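# Pull out the right-side yellow rod and lay it flat

## Task

Take the yellow rod closest to the right arm and draw it outward until it stops, then rotate it by 90 degrees so that the figures on it end up lying horizontal. At the finish, no part of either arm (wrist camera cable included) may be in contact with the rod.

## Robot and tools

Robot: two arms, left_arm and right_arm, each with six revolute joints and a two-finger gripper. In every row and in every per-joint list in a result, an arm's joints come in this fixed order: wrist pitch (joint4), shoulder (joint2), wrist yaw (joint5), wrist roll (joint6), elbow (joint3), waist (joint1). Stated ranges in rad: waist -2.618 to 3.054, shoulder 0.000 to 3.142, elbow 0.000 to 3.142, wrist pitch -1.571 to 1.571, wrist yaw -1.571 to 1.571, wrist roll -2.094 to 2.094. The real end of a joint may differ by up to 0.059 rad either way.

Frames: the scene frame has its origin on the table surface, halfway between the two nominal bases. +x points out over the table, +z points up, and left_arm sits on the +y side. Hand positions, orientations and camera poses are reported in the base frame of the arm concerned. Calibrated bases in the scene frame: left_arm at (-0.028, +0.289, +0.027) m, quat_wxyz (+1.000, 0, 0, -0.012); right_arm at (-0.040, -0.349, +0.007) m, quat_wxyz (+1.000, 0, 0, +0.016). The fingers of a gripper point along its +z axis and close along its y axis. end_effector_position is the point between the pads, roughly 1 cm short of the tips. Reported poses can be a few cm off, more so at long reach.

Row format (shared by execute_actions and move): a single flat list of 14 numbers, each in [-1, 1]. The first 7 belong to left_arm (six joint numbers in the order above, then the opening) and the last 7 belong to right_arm. All 14 must be given even when only one arm moves. Joint numbers are offsets, not poses. They are measured from the arm's Joint targets as they were when the action (or move) began, not from the previous row. Scale: 1.0 equals 2.224 rad for waist, shoulder and elbow, and 8.485 rad for wrist pitch, wrist yaw and wrist roll. Sending 0 re-commands the current targets. Opening is absolute: +1 fully open, -1 closed. A 0 there is a real half-open command, so to leave a gripper alone, repeat its current command (see Tool commands).

execute_actions(actions, cameras): actions is a list of actions. Each action is a table of up to 15 rows, one row per 1/30 s control step, giving 0.5 s per action. If a table is short, its final row is held for the remaining steps. An empty list only reports the current state. An action is rejected for both arms if it would drive any joint more than 0.059 rad beyond its range. The whole call is rejected if an action is malformed or if the first action fails that check. Per step, a joint target may lead its measured angle by at most 0.339 rad (big joints) or 2.2 rad (wrist joints). If targets would place a gripper more than 200 mm from where it is, they are scaled back. Large offsets may therefore need several actions.

move(target, speed, blend, opening_speed, blocking, cameras): target is one 14-number row or a list of up to 15 rows. Every row is an offset from the same starting Joint targets, not from the previous row. The joints are interpolated together, so the hand follows a curve, and nothing avoids obstacles or the other arm. speed is in rad/s, 0.01 to 12.57, default 0.5, and applies to the joint with the longest travel. It may be a single value or one per target. blend (rad) rounds off intermediate waypoints. opening_speed (per second on the -1..+1 scale, at least 0.2) ramps the gripper gradually. blocking=false returns after about 0.5 s while the move carries on. Paths shorter than 0.5 s are stretched, and those beyond 10 s stop short. The result adds a 'move:' line: done, off_target (at rest with a joint more than 0.035 rad from its target), moving, held or fault, possibly with limits=held.

wait(seconds 0 to 10) lets time pass while commands are held. stop() brakes a running move. zoom_image(camera, region=[x0,y0,x1,y1]) gives a closer view of cam_left_wrist or cam_right_wrist. The region is in image pixels, at most 504x504. read_manual(section) returns licence texts only. finished_scene(scene) ends the scene and cannot be undone. Call it only once the rod is out, turned and untouched.

Result lines: Joint positions and Joint velocities list each arm's joints (rad, rad/s) followed by the pad gap (m; 0.094 when fully open). 'within noise' means the arm is still. Joint targets are the base for your next offsets. Joint torques (N m) are noisy and include gravity. Numbers 2, 5 and 6 flip sign past ±28. grip_measured uses the command scale and reads slightly wide when empty. Tool commands shows the current gripper commands. Action results include step readings of joint angles. 'joint sent to its limit' means a joint was clipped at its end. 'joint command not followed' means the clearance check altered targets. MOTOR HOT appears at 75 °C. OVER-TEMPERATURE FAULT at 90 °C folds the arm away for the rest of the scene, and at 100 °C the arm drops.

Cameras: cam_left_wrist and cam_right_wrist, both fisheye, 672x504, mounted on the wrists. Their images can lag slightly while the arm moves.

Avoid: collisions or squeezing between the two arms, including one gripper closing on the other's fingers. Also avoid fast impacts, pressing hard into the rod or frame, dropping or releasing things while they move, and holding a stretched or blocked pose for long, since it heats motors. To stop pressing, command targets back past the measured positions. To release, command an opening well above grip_measured. Close gently on fragile parts. Finish with the gripper and its cable clear of the rod.

Each tool is called after ">>>" by a JSON object that holds its "name" and its "arguments".

## Session

>>> {"name": "execute_actions", "arguments": {"actions": []}}

>>> {"name": "zoom_image", "arguments": {"camera": "cam_left_wrist", "region": [240, 90, 660, 300]}}

>>> {"name": "zoom_image", "arguments": {"camera": "cam_right_wrist", "region": [0, 70, 460, 250]}}

Scene clock: 0.00 s.
left_arm: end_effector_position=(+0.3899, -0.0004, +0.1147) grip_measured=+1.000 end_effector_quat_wxyz=(+0.609, -0.026, +0.793, +0.006) | right_arm: end_effector_position=(+0.3960, -0.0474, +0.1154) grip_measured=+1.000 end_effector_quat_wxyz=(+0.595, +0.094, +0.794, -0.086)
Joint names: [wrist pitch, shoulder, wrist yaw, wrist roll, elbow, waist]
Joint positions: left_arm=[0.911 1.495 -0.08 -0.043 0.322 -0.04 0.094] | right_arm=[0.848 1.518 0.234 0.044 0.38 -0.018 0.094]
Joint velocities: within noise
Joint torques (N m): no reading
Heat: left arm: 42 °C; right arm: 40 °C.
Joint targets: left_arm=[0.899 1.493 -0.081 -0.042 0.324 -0.040] | right_arm=[0.837 1.515 0.234 0.045 0.383 -0.018]
Tool commands: left_gripper/opening=+1.0 right_gripper/opening=+1.0
camera_calibration:
cam_left_wrist: T_world_to_cam=[[0.0222135, -0.980285, 0.196335, -0.0420869], [-0.593611, -0.170951, -0.786385, 0.357186], [0.804446, -0.0990782, -0.585705, -0.125405], [0, 0, 0, 1]] pos_world=[0.313846, 0.00737939, 0.215698]
cam_right_wrist: T_world_to_cam=[[-0.244005, -0.947103, 0.208463, 0.0183839], [-0.655393, 0.00260904, -0.755284, 0.379511], [0.714788, -0.320918, -0.621361, -0.108823], [0, 0, 0, 1]] pos_world=[0.331, -0.0185021, 0.215188]

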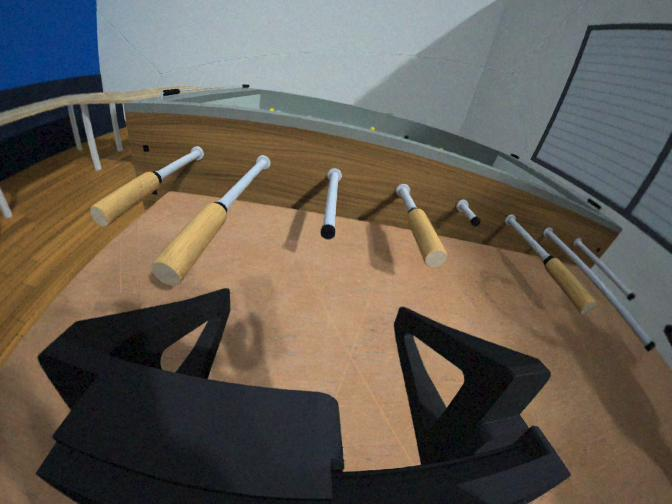

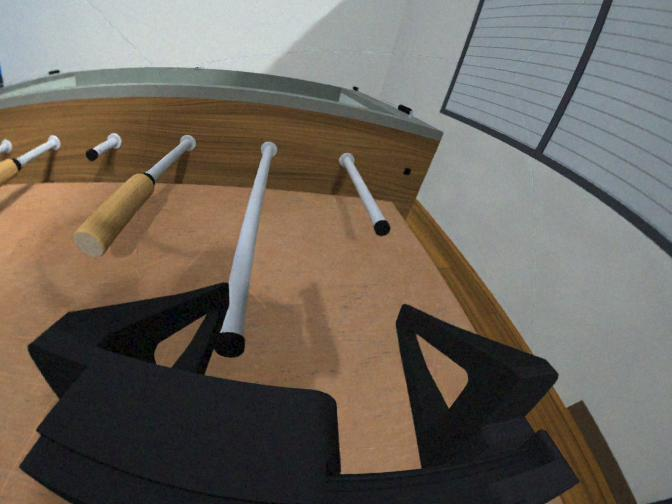

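Scaled by 1.200 from the camera's 672x504 image, which has a finer 960x720 frame.

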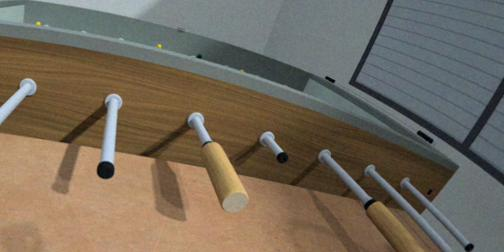

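Scaled by 1.096 from the camera's 672x504 image, which has a finer 960x720 frame.

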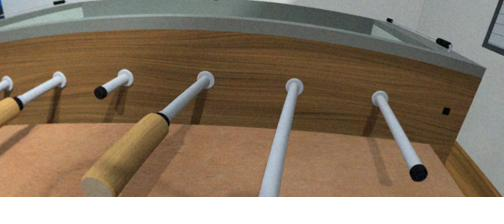

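>>> {"name": "move", "arguments": {"target": [[0,0,0,0,0,0,1,0,-0.0674,0.0118,0,0,0.0755,0.5],[0,0,0,0,0,0,1,-0.0229,0.0238,0.0431,-0.0053,0.0863,0.3044,0.5],[0,0,0,0,0,0,1,0.0646,0.3053,0.0403,-0.1903,0.1614,0.2338,0.5]], "speed": 1.0, "blend": 0.08}}

Scene clock: 71.50 s.
left_arm: end_effector_position=(+0.3899, -0.0004, +0.1147) grip_measured=+1.000 end_effector_quat_wxyz=(+0.609, -0.026, +0.793, +0.006) | right_arm: end_effector_position=(+0.4624, +0.1465, +0.0758) grip_measured=+0.502 end_effector_quat_wxyz=(-0.443, +0.516, -0.527, +0.510)
Joint names: [wrist pitch, shoulder, wrist yaw, wrist roll, elbow, waist]
Joint positions: left_arm=[0.911 1.495 -0.08 -0.043 0.322 -0.04 0.094] | right_arm=[1.35 2.176 0.588 -1.571 0.719 0.51 0.071]
Joint velocities: within noise
Joint torques (N m): left_arm=[1.87 -5.74 -0.03 0.02 5.35 -0.05] | right_arm=[2 -6.94 -0.05 -0.02 5.44 -0.65]
Heat: left arm: 41 °C; right arm: 42 °C.
Joint targets: left_arm=[0.899 1.493 -0.081 -0.042 0.324 -0.040] | right_arm=[1.385 2.194 0.576 -1.570 0.742 0.502]
move: done
camera_calibration:
cam_left_wrist: T_world_to_cam=[[0.0222135, -0.980285, 0.196335, -0.0420869], [-0.593611, -0.170951, -0.786385, 0.357186], [0.804446, -0.0990782, -0.585705, -0.125405], [0, 0, 0, 1]] pos_world=[0.313846, 0.00737939, 0.215698]
cam_right_wrist: T_world_to_cam=[[0.055954, 0.232201, 0.971057, -0.142791], [-0.450777, -0.861938, 0.232083, 0.349741], [0.890881, -0.450716, 0.0564418, -0.232434], [0, 0, 0, 1]] pos_world=[0.372716, 0.22985, 0.070608]

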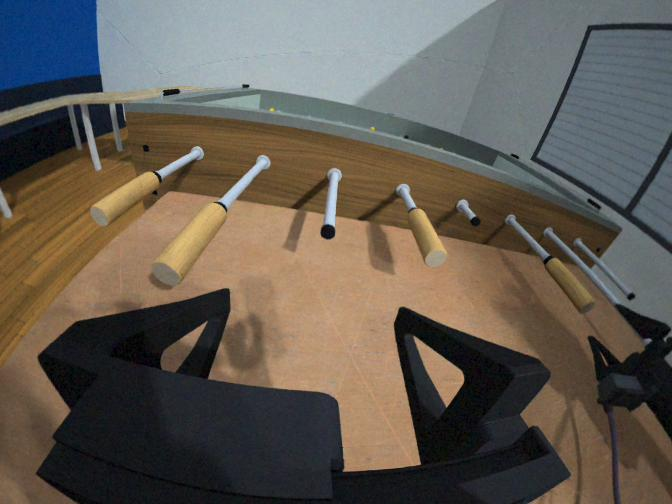

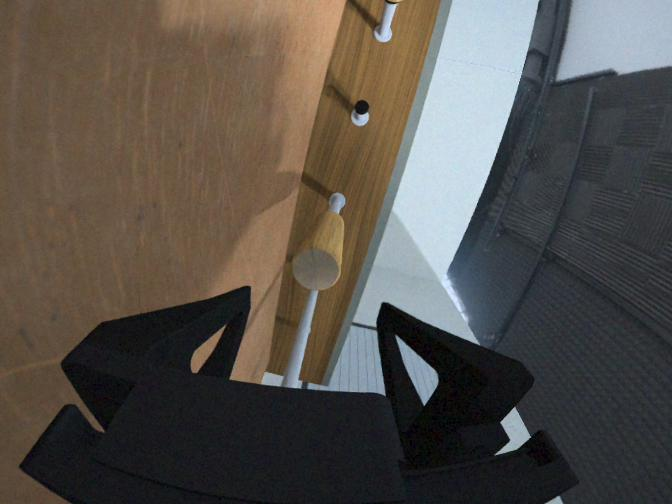

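>>> {"name": "move", "arguments": {"target": [0,0,0,0,0,0,1,0.0024,0.0933,-0.0125,0,0.1275,-0.0468,0.5], "cameras": ["cam_right_wrist"]}}

Scene clock: 94.97 s.
left_arm: end_effector_position=(+0.3899, -0.0004, +0.1147) grip_measured=+1.000 end_effector_quat_wxyz=(+0.609, -0.026, +0.793, +0.006) | right_arm: end_effector_position=(+0.5343, +0.1385, +0.0709) grip_measured=+0.502 end_effector_quat_wxyz=(+0.477, -0.482, +0.520, -0.519)
Joint names: [wrist pitch, shoulder, wrist yaw, wrist roll, elbow, waist]
Joint positions: left_arm=[0.911 1.495 -0.08 -0.043 0.322 -0.04 0.094] | right_arm=[1.367 2.379 0.483 -1.572 1.005 0.402 0.071]
Joint velocities: within noise
Joint torques (N m): left_arm=[1.88 -5.75 -0.02 0.02 5.38 -0.08] | right_arm=[2.05 -8.32 -0.07 0.03 5.72 -0.36]
Heat: left arm: 41 °C; right arm: 46 °C.
Joint targets: left_arm=[0.899 1.493 -0.081 -0.042 0.324 -0.040] | right_arm=[1.406 2.402 0.470 -1.570 1.026 0.398]
move: off_target (right_arm); right_arm: the wrist pitch is farthest, 0.039 rad from its target
camera_calibration:
cam_right_wrist: T_world_to_cam=[[-0.0280562, 0.185242, 0.982292, -0.0895185], [-0.469588, -0.869939, 0.150642, 0.393323], [0.88244, -0.457046, 0.111394, -0.298306], [0, 0, 0, 1]] pos_world=[0.445425, 0.22241, 0.061912]
Images, in order (width x height): cam_right_wrist 672x504.

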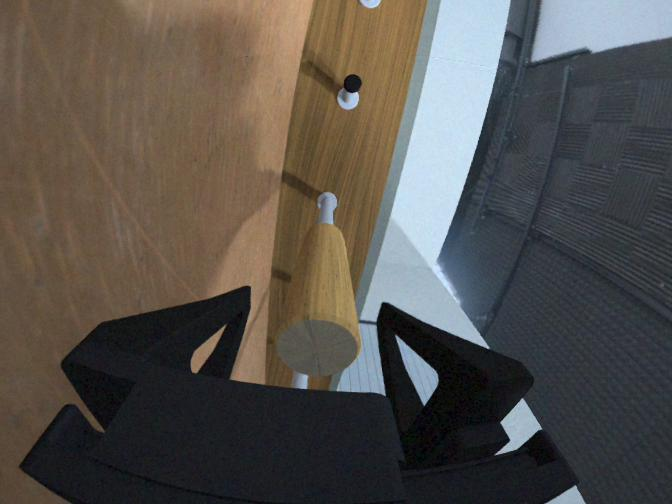

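>>> {"name": "move", "arguments": {"target": [[0,0,0,0,0,0,1,0,0,0,0,0,0,-0.6],[0,0,0,0,0,0,1,0,0,0,0.1850,0,0,-0.6],[0,0,0,0,0,0,1,0.0005,-0.0710,0.0100,0.1850,-0.1084,0.0369,-0.6]], "opening_speed": 0.7, "speed": [0.5,1.3,0.4]}}

Scene clock: 121.37 s.
left_arm: end_effector_position=(+0.3899, -0.0004, +0.1147) grip_measured=+1.000 end_effector_quat_wxyz=(+0.609, -0.026, +0.793, +0.006) | right_arm: end_effector_position=(+0.4828, +0.1453, +0.0632) grip_measured=-0.304 end_effector_quat_wxyz=(+0.679, +0.004, +0.733, -0.047)
Joint names: [wrist pitch, shoulder, wrist yaw, wrist roll, elbow, waist]
Joint positions: left_arm=[0.911 1.495 -0.08 -0.043 0.322 -0.04 0.094] | right_arm=[1.384 2.271 0.548 -0.018 0.8 0.476 0.033]
Joint velocities: within noise
Joint torques (N m): left_arm=[1.87 -5.75 -0.03 0.01 5.35 -0.12] | right_arm=[1.93 -11.12 0.15 0.21 2.51 0.43]
Heat: left arm: 41 °C; right arm: 47 °C.
Joint targets: left_arm=[0.899 1.493 -0.081 -0.042 0.324 -0.040] | right_arm=[1.410 2.244 0.555 0.000 0.785 0.480]
move: done
camera_calibration:
cam_left_wrist: T_world_to_cam=[[0.0222135, -0.980285, 0.196335, -0.0420869], [-0.593611, -0.170951, -0.786385, 0.357186], [0.804446, -0.0990782, -0.585705, -0.125405], [0, 0, 0, 1]] pos_world=[0.313846, 0.00737939, 0.215698]
cam_right_wrist: T_world_to_cam=[[-0.102815, -0.964424, 0.243549, 0.165165], [-0.477861, -0.166852, -0.862444, 0.342174], [0.872398, -0.205054, -0.443706, -0.245554], [0, 0, 0, 1]] pos_world=[0.394714, 0.16603, 0.145926]

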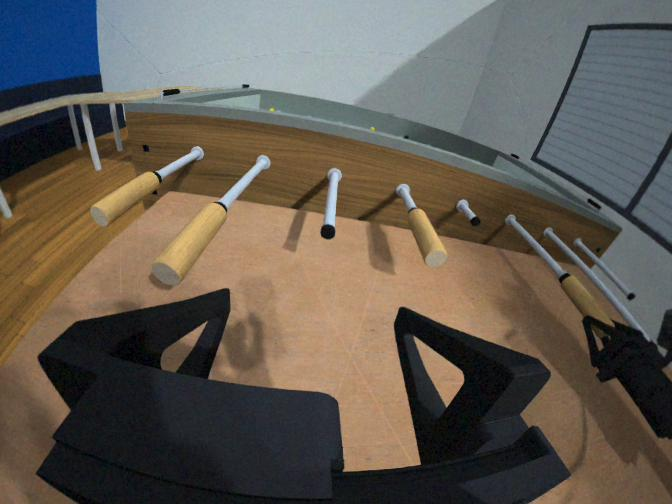

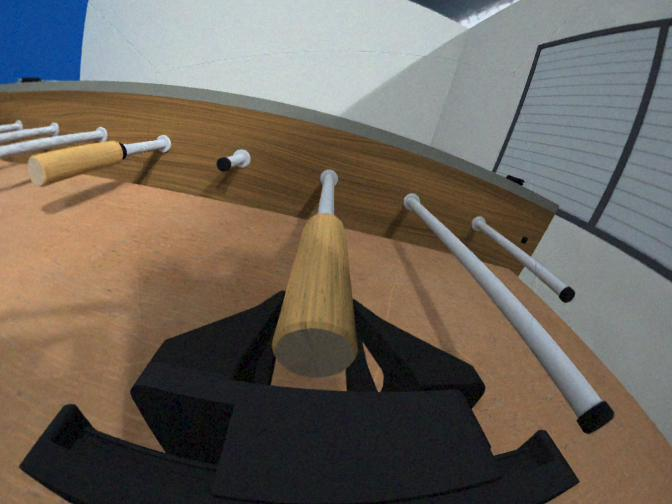

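>>> {"name": "move", "arguments": {"target": [0,0,0,0,0,0,1,-0.0045,-0.0495,0.0053,0,-0.0508,0.0202,-0.6], "speed": 0.3, "cameras": ["cam_right_wrist"]}}

Scene clock: 128.67 s.
left_arm: end_effector_position=(+0.3899, -0.0004, +0.1147) grip_measured=+1.000 end_effector_quat_wxyz=(+0.609, -0.026, +0.793, +0.006) | right_arm: end_effector_position=(+0.4547, +0.1471, +0.0640) grip_measured=-0.304 end_effector_quat_wxyz=(+0.659, -0.009, +0.750, -0.054)
Joint names: [wrist pitch, shoulder, wrist yaw, wrist roll, elbow, waist]
Joint positions: left_arm=[0.911 1.495 -0.08 -0.043 0.322 -0.04 0.094] | right_arm=[1.332 2.175 0.581 -0.01 0.692 0.517 0.033]
Joint velocities: within noise
Joint torques (N m): left_arm=[1.89 -5.76 -0.05 0.02 5.35 -0.05] | right_arm=[2.05 -11.55 0.31 0.11 2.07 0.76]
Heat: left arm: 41 °C; right arm: 46 °C.
Joint targets: left_arm=[0.899 1.493 -0.081 -0.042 0.324 -0.040] | right_arm=[1.372 2.134 0.600 0.000 0.671 0.525]
move: off_target (right_arm); right_arm: the shoulder is farthest, 0.041 rad from its target
camera_calibration:
cam_right_wrist: T_world_to_cam=[[-0.0814101, -0.958521, 0.273148, 0.151264], [-0.522174, -0.192415, -0.830849, 0.351651], [0.848944, -0.21027, -0.48485, -0.206253], [0, 0, 0, 1]] pos_world=[0.371034, 0.169284, 0.15085]
Images, in order (width x height): cam_right_wrist 672x504.

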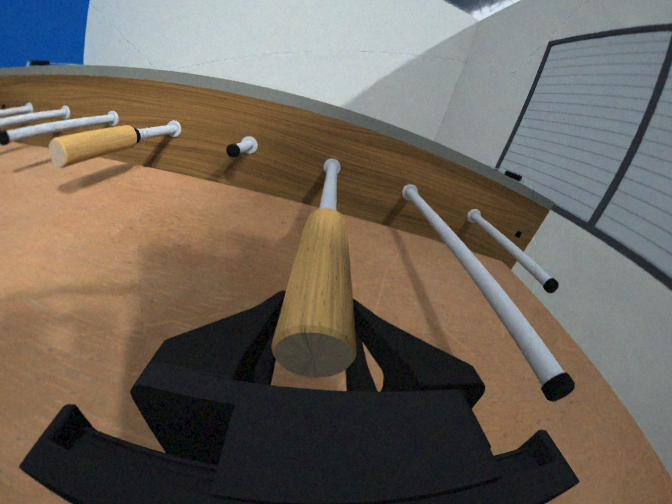

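>>> {"name": "move", "arguments": {"target": [0,0,0,0,0,0,1,-0.0262,-0.0850,0.0070,0,-0.0468,0.0265,-0.6], "speed": 0.35, "cameras": ["cam_right_wrist"]}}

Scene clock: 137.37 s.
left_arm: end_effector_position=(+0.3899, -0.0004, +0.1147) grip_measured=+1.000 end_effector_quat_wxyz=(+0.609, -0.026, +0.793, +0.006) | right_arm: end_effector_position=(+0.4490, +0.1461, +0.0681) grip_measured=-0.305 end_effector_quat_wxyz=(+0.618, -0.034, +0.782, -0.068)
Joint names: [wrist pitch, shoulder, wrist yaw, wrist roll, elbow, waist]
Joint positions: left_arm=[0.911 1.495 -0.08 -0.043 0.322 -0.04 0.094] | right_arm=[1.086 2.04 0.565 -0.006 0.683 0.516 0.033]
Joint velocities: within noise
Joint torques (N m): left_arm=[1.89 -5.74 -0.03 0.01 5.34 -0.05] | right_arm=[2.26 -15.76 1.16 0.07 -4.42 6.12]
Heat: left arm: 41 °C; right arm: 48 °C.
Joint targets: left_arm=[0.899 1.493 -0.081 -0.042 0.324 -0.040] | right_arm=[1.149 1.944 0.659 0.000 0.567 0.584]
move: off_target (right_arm); right_arm: the elbow is farthest, 0.116 rad from its target
camera_calibration:
cam_right_wrist: T_world_to_cam=[[-0.0364212, -0.943529, 0.329282, 0.122501], [-0.603457, -0.241877, -0.759825, 0.390686], [0.796563, -0.226381, -0.56057, -0.168662], [0, 0, 0, 1]] pos_world=[0.374574, 0.1719, 0.161969]
Images, in order (width x height): cam_right_wrist 672x504.

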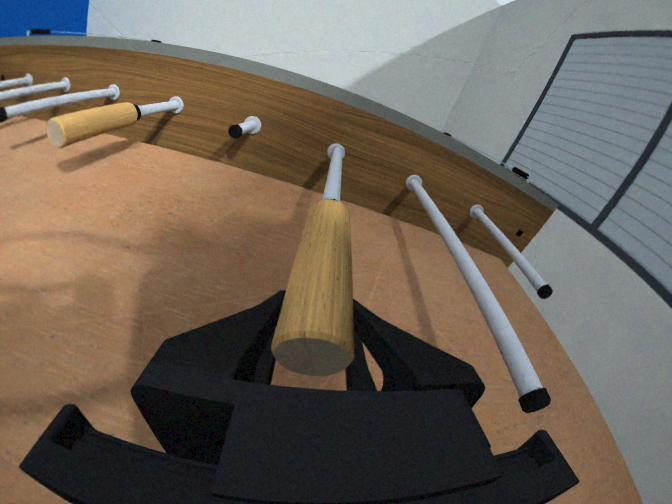

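>>> {"name": "move", "arguments": {"target": [[0,0,0,0,0,0,1,-0.0058,0.0468,-0.0111,0,0.0526,-0.0306,-0.6],[0,0,0,0,0,0,1,-0.0058,0.0468,-0.0111,0,0.0526,-0.0306,0.4],[0,0,0,0,0,0,1,-0.0374,-0.1079,0.0094,0,-0.0337,0.0414,0.4]], "opening_speed": 1.2, "speed": [0.4,0.5,0.5]}}

>>> {"name": "zoom_image", "arguments": {"camera": "cam_left_wrist", "region": [360, 100, 660, 350]}}

Scene clock: 154.70 s.
left_arm: end_effector_position=(+0.3899, -0.0004, +0.1147) grip_measured=+1.000 end_effector_quat_wxyz=(+0.609, -0.026, +0.793, +0.006) | right_arm: end_effector_position=(+0.3805, +0.1499, +0.0997) grip_measured=+0.398 end_effector_quat_wxyz=(+0.597, -0.060, +0.793, -0.105)
Joint names: [wrist pitch, shoulder, wrist yaw, wrist roll, elbow, waist]
Joint positions: left_arm=[0.911 1.495 -0.08 -0.043 0.322 -0.04 0.094] | right_arm=[0.843 1.719 0.734 0 0.512 0.669 0.066]
Joint velocities: within noise
Joint torques (N m): left_arm=[1.89 -5.79 -0.03 0.02 5.37 -0.08] | right_arm=[1.55 -6.9 0.24 0 3.45 0.66]
Heat: left arm: 41 °C; right arm: 49 °C.
Joint targets: left_arm=[0.899 1.493 -0.081 -0.042 0.324 -0.040] | right_arm=[0.832 1.704 0.739 0.000 0.493 0.676]
move: done; target 2's new numbers were sent with right_arm's wrist pitch 0.036 rad from that target
camera_calibration:
cam_left_wrist: T_world_to_cam=[[0.0222135, -0.980285, 0.196335, -0.0420869], [-0.593611, -0.170951, -0.786385, 0.357186], [0.804446, -0.0990782, -0.585705, -0.125405], [0, 0, 0, 1]] pos_world=[0.313846, 0.00737939, 0.215698]
cam_right_wrist: T_world_to_cam=[[-0.0274001, -0.909774, 0.414199, 0.0962052], [-0.640606, -0.302106, -0.705943, 0.392069], [0.76738, -0.284681, -0.574529, -0.0742857], [0, 0, 0, 1]] pos_world=[0.310803, 0.184824, 0.194251]

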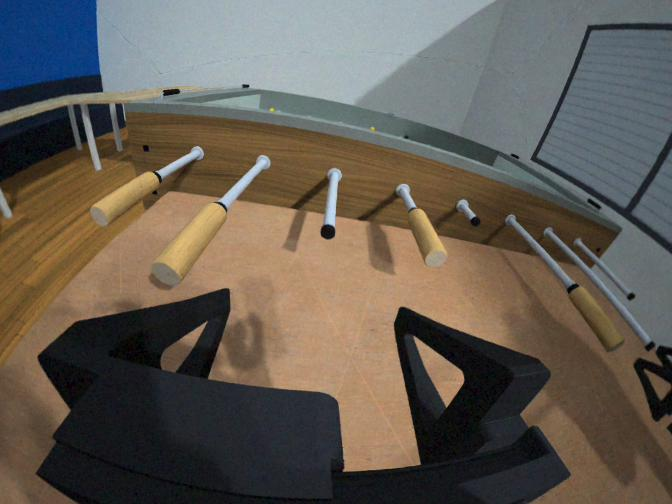

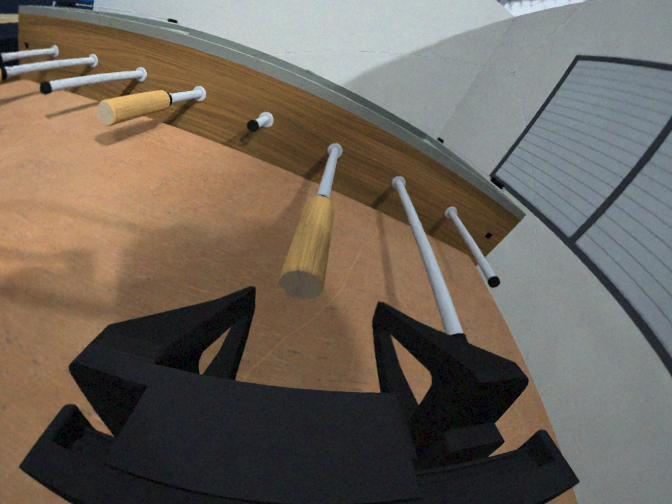

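Scaled by 1.680 from the camera's 672x504 image, which has a finer 960x720 frame.

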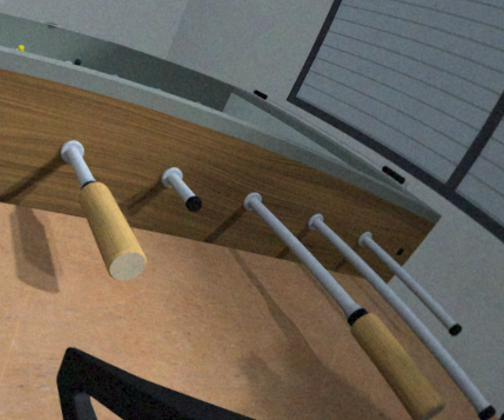

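>>> {"name": "finished_scene", "arguments": {"scene": 2}}

The scene is finished: the task was done.


## Next scene

The same job, from a new start.

>>> {"name": "execute_actions", "arguments": {"actions": []}}

>>> {"name": "zoom_image", "arguments": {"camera": "cam_left_wrist", "region": [240, 90, 660, 300]}}

>>> {"name": "zoom_image", "arguments": {"camera": "cam_right_wrist", "region": [0, 70, 460, 250]}}

Scene clock: 0.00 s.
left_arm: end_effector_position=(+0.4127, +0.0165, +0.1264) grip_measured=+1.000 end_effector_quat_wxyz=(+0.618, -0.002, +0.786, +0.007) | right_arm: end_effector_position=(+0.3903, -0.0463, +0.1052) grip_measured=+1.000 end_effector_quat_wxyz=(+0.587, +0.098, +0.798, -0.097)
Joint names: [wrist pitch, shoulder, wrist yaw, wrist roll, elbow, waist]
Joint positions: left_arm=[0.901 1.55 0.039 0.018 0.411 0.054 0.094] | right_arm=[0.871 1.537 0.276 0.046 0.357 0.003 0.094]
Joint velocities: within noise
Joint torques (N m): no reading
Heat: left arm: 39 °C; right arm: 38 °C.
Joint targets: left_arm=[0.889 1.548 0.039 0.019 0.413 0.054] | right_arm=[0.861 1.534 0.277 0.048 0.360 0.003]
Tool commands: left_gripper/opening=+1.0 right_gripper/opening=+1.0
camera_calibration:
cam_left_wrist: T_world_to_cam=[[-0.0177666, -0.985889, 0.166453, -0.00796993], [-0.580802, -0.125334, -0.804339, 0.378982], [0.813851, -0.110967, -0.570379, -0.140833], [0, 0, 0, 1]] pos_world=[0.334589, 0.0240143, 0.225829]
cam_right_wrist: T_world_to_cam=[[-0.259, -0.939853, 0.222701, 0.0247898], [-0.669431, 0.00846419, -0.742826, 0.372487], [0.696262, -0.341475, -0.631359, -0.103415], [0, 0, 0, 1]] pos_world=[0.327779, -0.0151678, 0.20588]

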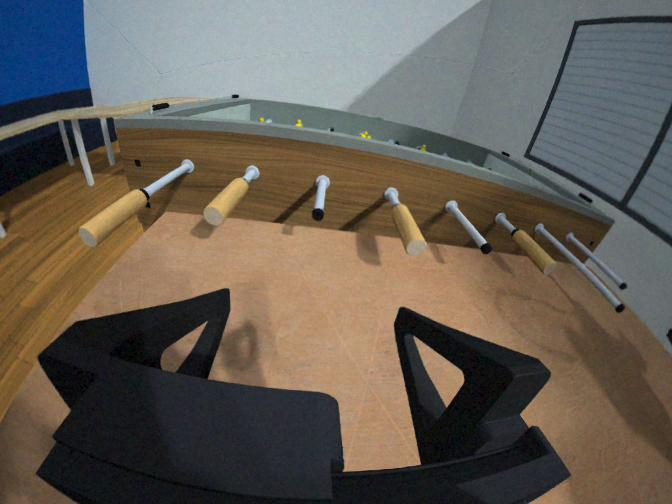

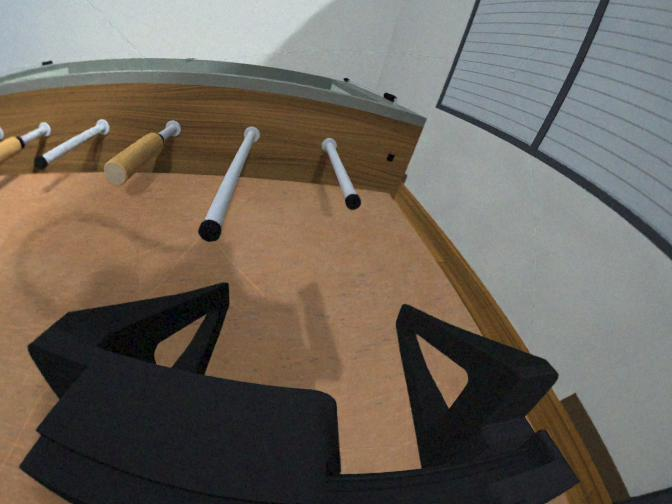

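Scaled by 1.200 from the camera's 672x504 image, which has a finer 960x720 frame.

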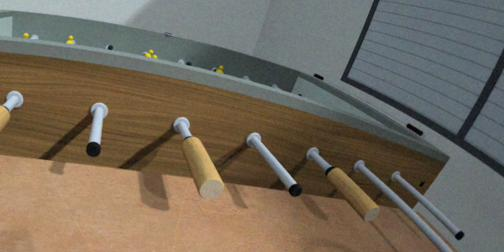

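Scaled by 1.096 from the camera's 672x504 image, which has a finer 960x720 frame.

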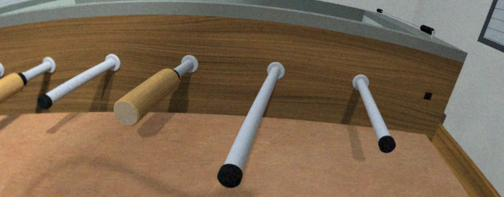

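>>> {"name": "move", "arguments": {"target": [[0,0,0,0,0,0,1,-0.0183,0.1003,0.0440,-0.0057,0.1758,0.2734,0.5],[0,0,0,0,0,0,1,0.0484,0.4261,0.0272,-0.1907,0.3961,0.1906,0.5]], "speed": 1.1, "blend": 0.08, "cameras": ["cam_right_wrist"]}}

Scene clock: 47.17 s.
left_arm: end_effector_position=(+0.4127, +0.0165, +0.1264) grip_measured=+1.000 end_effector_quat_wxyz=(+0.618, -0.002, +0.786, +0.007) | right_arm: end_effector_position=(+0.5689, +0.1658, +0.0736) grip_measured=+0.502 end_effector_quat_wxyz=(+0.480, -0.475, +0.520, -0.523)
Joint names: [wrist pitch, shoulder, wrist yaw, wrist roll, elbow, waist]
Joint positions: left_arm=[0.901 1.55 0.039 0.018 0.411 0.054 0.094] | right_arm=[1.251 2.462 0.521 -1.573 1.219 0.432 0.071]
Joint velocities: within noise
Joint torques (N m): left_arm=[1.85 -6.76 0.01 0.01 5.64 -0.09] | right_arm=[1.83 -9.77 -0.12 0.01 6.38 -0.42]
Heat: left arm: 40 °C; right arm: 41 °C.
Joint targets: left_arm=[0.889 1.548 0.039 0.019 0.413 0.054] | right_arm=[1.272 2.482 0.508 -1.570 1.241 0.427]
move: done
camera_calibration:
cam_right_wrist: T_world_to_cam=[[-0.040262, 0.180159, 0.982813, -0.088584], [-0.478615, -0.866904, 0.139304, 0.438428], [0.877101, -0.46478, 0.12113, -0.313066], [0, 0, 0, 1]] pos_world=[0.480862, 0.250527, 0.0639083]
Images, in order (width x height): cam_right_wrist 672x504.

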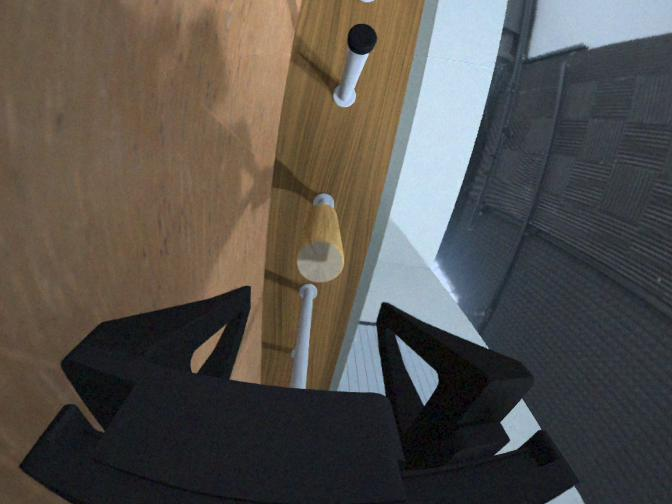

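>>> {"name": "move", "arguments": {"target": [0,0,0,0,0,0,1,-0.0311,0.0692,-0.0083,0,0.1664,-0.0328,0.5], "cameras": ["cam_right_wrist"]}}

Scene clock: 64.20 s.
left_arm: end_effector_position=(+0.4127, +0.0165, +0.1264) grip_measured=+1.000 end_effector_quat_wxyz=(+0.618, -0.002, +0.786, +0.007) | right_arm: end_effector_position=(+0.6420, +0.1600, +0.0755) grip_measured=+0.502 end_effector_quat_wxyz=(+0.476, -0.478, +0.522, -0.523)
Joint names: [wrist pitch, shoulder, wrist yaw, wrist roll, elbow, waist]
Joint positions: left_arm=[0.901 1.55 0.039 0.018 0.411 0.054 0.094] | right_arm=[1.021 2.607 0.451 -1.573 1.586 0.36 0.071]
Joint velocities: within noise
Joint torques (N m): left_arm=[1.85 -6.8 -0.01 0 5.64 -0.08] | right_arm=[1.55 -10.74 -0.09 0.04 7.65 -0.53]
Heat: left arm: 40 °C; right arm: 42 °C.
Joint targets: left_arm=[0.889 1.548 0.039 0.019 0.413 0.054] | right_arm=[1.008 2.636 0.438 -1.570 1.611 0.354]
move: done
camera_calibration:
cam_right_wrist: T_world_to_cam=[[-0.0324088, 0.184388, 0.982319, -0.0921277], [-0.478796, -0.865586, 0.14668, 0.467452], [0.877328, -0.465577, 0.116337, -0.379708], [0, 0, 0, 1]] pos_world=[0.553957, 0.244824, 0.0661071]
Images, in order (width x height): cam_right_wrist 672x504.

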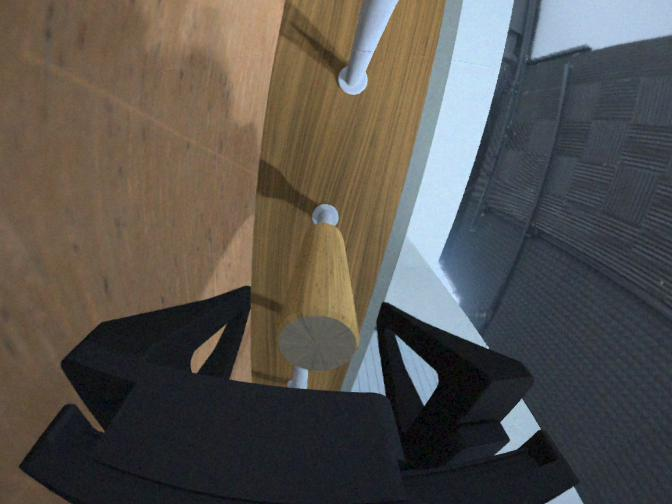

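>>> {"name": "move", "arguments": {"target": [[0,0,0,0,0,0,1,0,0,0,0,0,0,-0.6],[0,0,0,0,0,0,1,0,0,0,0.1850,0,0,-0.6],[0,0,0,0,0,0,1,0.0256,-0.0755,0.0086,0.1850,-0.1520,0.0315,-0.6],[0,0,0,0,0,0,1,0.0428,-0.1160,0.0165,0.1850,-0.2594,0.0616,-0.6],[0,0,0,0,0,0,1,0.0385,-0.1758,0.0243,0.1850,-0.3413,0.0913,-0.6]], "opening_speed": 0.7, "speed": [0.5,1.3,0.45,0.45,0.4], "blend": [0,0,0.03,0.03,0]}}

Scene clock: 93.77 s.
left_arm: end_effector_position=(+0.4127, +0.0165, +0.1264) grip_measured=+1.000 end_effector_quat_wxyz=(+0.618, -0.002, +0.786, +0.007) | right_arm: end_effector_position=(+0.4816, +0.1755, +0.0655) grip_measured=-0.304 end_effector_quat_wxyz=(+0.678, +0.006, +0.734, -0.050)
Joint names: [wrist pitch, shoulder, wrist yaw, wrist roll, elbow, waist]
Joint positions: left_arm=[0.901 1.55 0.039 0.018 0.411 0.054 0.094] | right_arm=[1.322 2.281 0.635 -0.008 0.864 0.555 0.033]
Joint velocities: within noise
Joint torques (N m): left_arm=[1.84 -6.74 0 0.02 5.65 -0.01] | right_arm=[1.74 -12.3 0.17 0.09 2.97 0.21]
Heat: left arm: 39 °C; right arm: 43 °C.
Joint targets: left_arm=[0.889 1.548 0.039 0.019 0.413 0.054] | right_arm=[1.334 2.245 0.644 -0.001 0.852 0.557]
move: off_target (right_arm); right_arm: the shoulder is farthest, 0.036 rad from its target
camera_calibration:
cam_left_wrist: T_world_to_cam=[[-0.0177666, -0.985889, 0.166453, -0.00796993], [-0.580802, -0.125334, -0.804339, 0.378982], [0.813851, -0.110967, -0.570379, -0.140833], [0, 0, 0, 1]] pos_world=[0.334589, 0.0240143, 0.225829]
cam_right_wrist: T_world_to_cam=[[-0.110065, -0.963368, 0.244558, 0.196775], [-0.480942, -0.163708, -0.861333, 0.349496], [0.869816, -0.212421, -0.445305, -0.23463], [0, 0, 0, 1]] pos_world=[0.39383, 0.196941, 0.148427]

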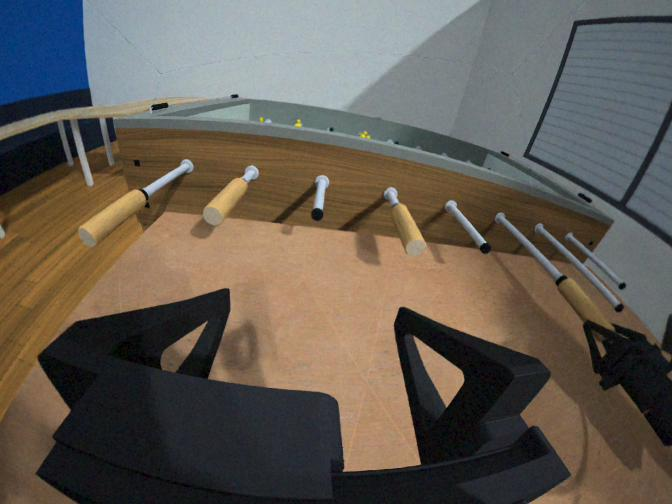

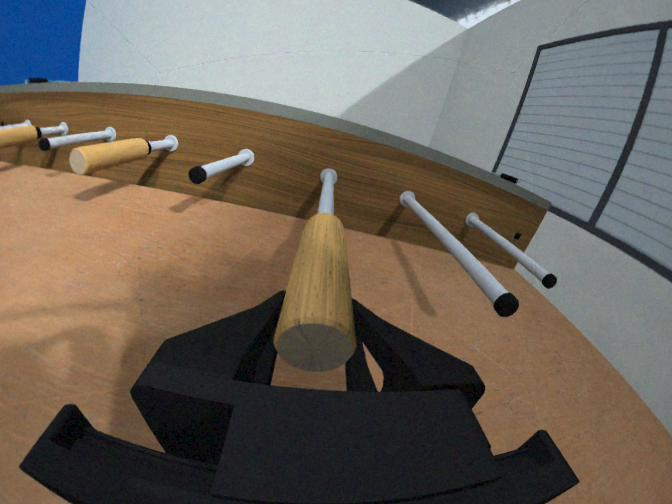

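>>> {"name": "move", "arguments": {"target": [0,0,0,0,0,0,1,-0.0057,-0.0526,0.0083,0,-0.0621,0.0315,-0.6], "speed": 0.3, "cameras": ["cam_right_wrist"]}}

Scene clock: 105.17 s.
left_arm: end_effector_position=(+0.4127, +0.0165, +0.1264) grip_measured=+1.000 end_effector_quat_wxyz=(+0.618, -0.002, +0.786, +0.007) | right_arm: end_effector_position=(+0.4689, +0.1763, +0.0673) grip_measured=-0.305 end_effector_quat_wxyz=(+0.655, -0.014, +0.753, -0.059)
Joint names: [wrist pitch, shoulder, wrist yaw, wrist roll, elbow, waist]
Joint positions: left_arm=[0.901 1.55 0.039 0.018 0.411 0.054 0.094] | right_arm=[1.214 2.195 0.634 -0.007 0.812 0.57 0.033]
Joint velocities: within noise
Joint torques (N m): left_arm=[1.85 -6.8 -0.01 0.01 5.64 -0.05] | right_arm=[2.27 -14.42 0.99 0.08 -3.3 5.15]
Heat: left arm: 39 °C; right arm: 45 °C.
Joint targets: left_arm=[0.889 1.548 0.039 0.019 0.413 0.054] | right_arm=[1.286 2.128 0.714 -0.001 0.714 0.627]
move: off_target (right_arm); right_arm: the elbow is farthest, 0.098 rad from its target
camera_calibration:
cam_right_wrist: T_world_to_cam=[[-0.07822, -0.954801, 0.286768, 0.176453], [-0.5307, -0.203627, -0.822735, 0.37281], [0.843942, -0.216542, -0.490786, -0.206775], [0, 0, 0, 1]] pos_world=[0.386159, 0.199616, 0.154641]
Images, in order (width x height): cam_right_wrist 672x504.

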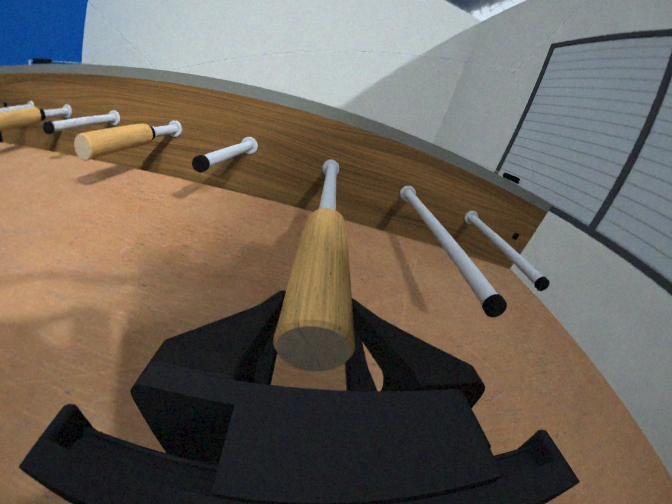

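>>> {"name": "move", "arguments": {"target": [[0,0,0,0,0,0,1,-0.0066,0.0346,-0.0094,0,0.0454,-0.0256,-0.6],[0,0,0,0,0,0,1,-0.0066,0.0346,-0.0094,0,0.0454,-0.0256,0.4],[0,0,0,0,0,0,1,-0.0522,-0.1470,0.0106,0,-0.0477,0.0463,0.4]], "opening_speed": 1.2, "speed": [0.4,0.5,0.5]}}

Scene clock: 118.30 s.
left_arm: end_effector_position=(+0.4127, +0.0165, +0.1264) grip_measured=+1.000 end_effector_quat_wxyz=(+0.618, -0.002, +0.786, +0.007) | right_arm: end_effector_position=(+0.3945, +0.1796, +0.1051) grip_measured=+0.397 end_effector_quat_wxyz=(+0.611, -0.057, +0.782, -0.109)
Joint names: [wrist pitch, shoulder, wrist yaw, wrist roll, elbow, waist]
Joint positions: left_arm=[0.901 1.55 0.039 0.018 0.411 0.054 0.094] | right_arm=[0.853 1.816 0.799 -0.003 0.626 0.724 0.066]
Joint velocities: within noise
Joint torques (N m): left_arm=[1.86 -6.78 -0.01 0.02 5.64 -0.08] | right_arm=[1.46 -7.91 0.29 0.03 3.55 0.61]
Heat: left arm: 39 °C; right arm: 46 °C.
Joint targets: left_arm=[0.889 1.548 0.039 0.019 0.413 0.054] | right_arm=[0.843 1.801 0.804 -0.001 0.608 0.730]
move: done
camera_calibration:
cam_left_wrist: T_world_to_cam=[[-0.0177666, -0.985889, 0.166453, -0.00796993], [-0.580802, -0.125334, -0.804339, 0.378982], [0.813851, -0.110967, -0.570379, -0.140833], [0, 0, 0, 1]] pos_world=[0.334589, 0.0240143, 0.225829]
cam_right_wrist: T_world_to_cam=[[-0.0463415, -0.908718, 0.414831, 0.128627], [-0.616787, -0.300631, -0.727458, 0.40645], [0.785765, -0.289574, -0.546553, -0.0826916], [0, 0, 0, 1]] pos_world=[0.32163, 0.215132, 0.197121]

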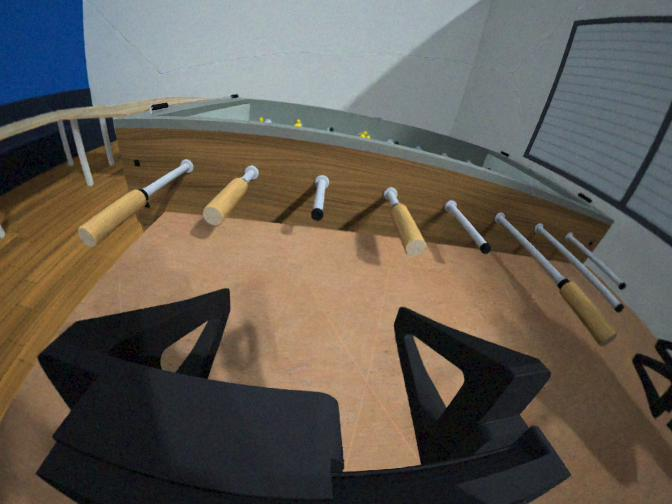

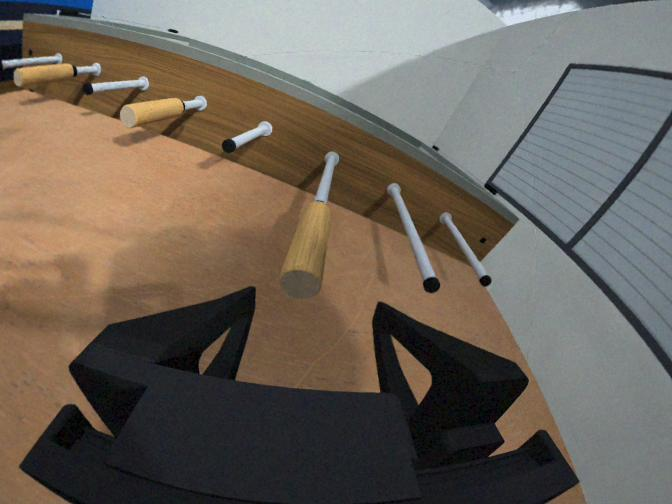

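>>> {"name": "finished_scene", "arguments": {"scene": 3}}

The scene is finished: the task was done.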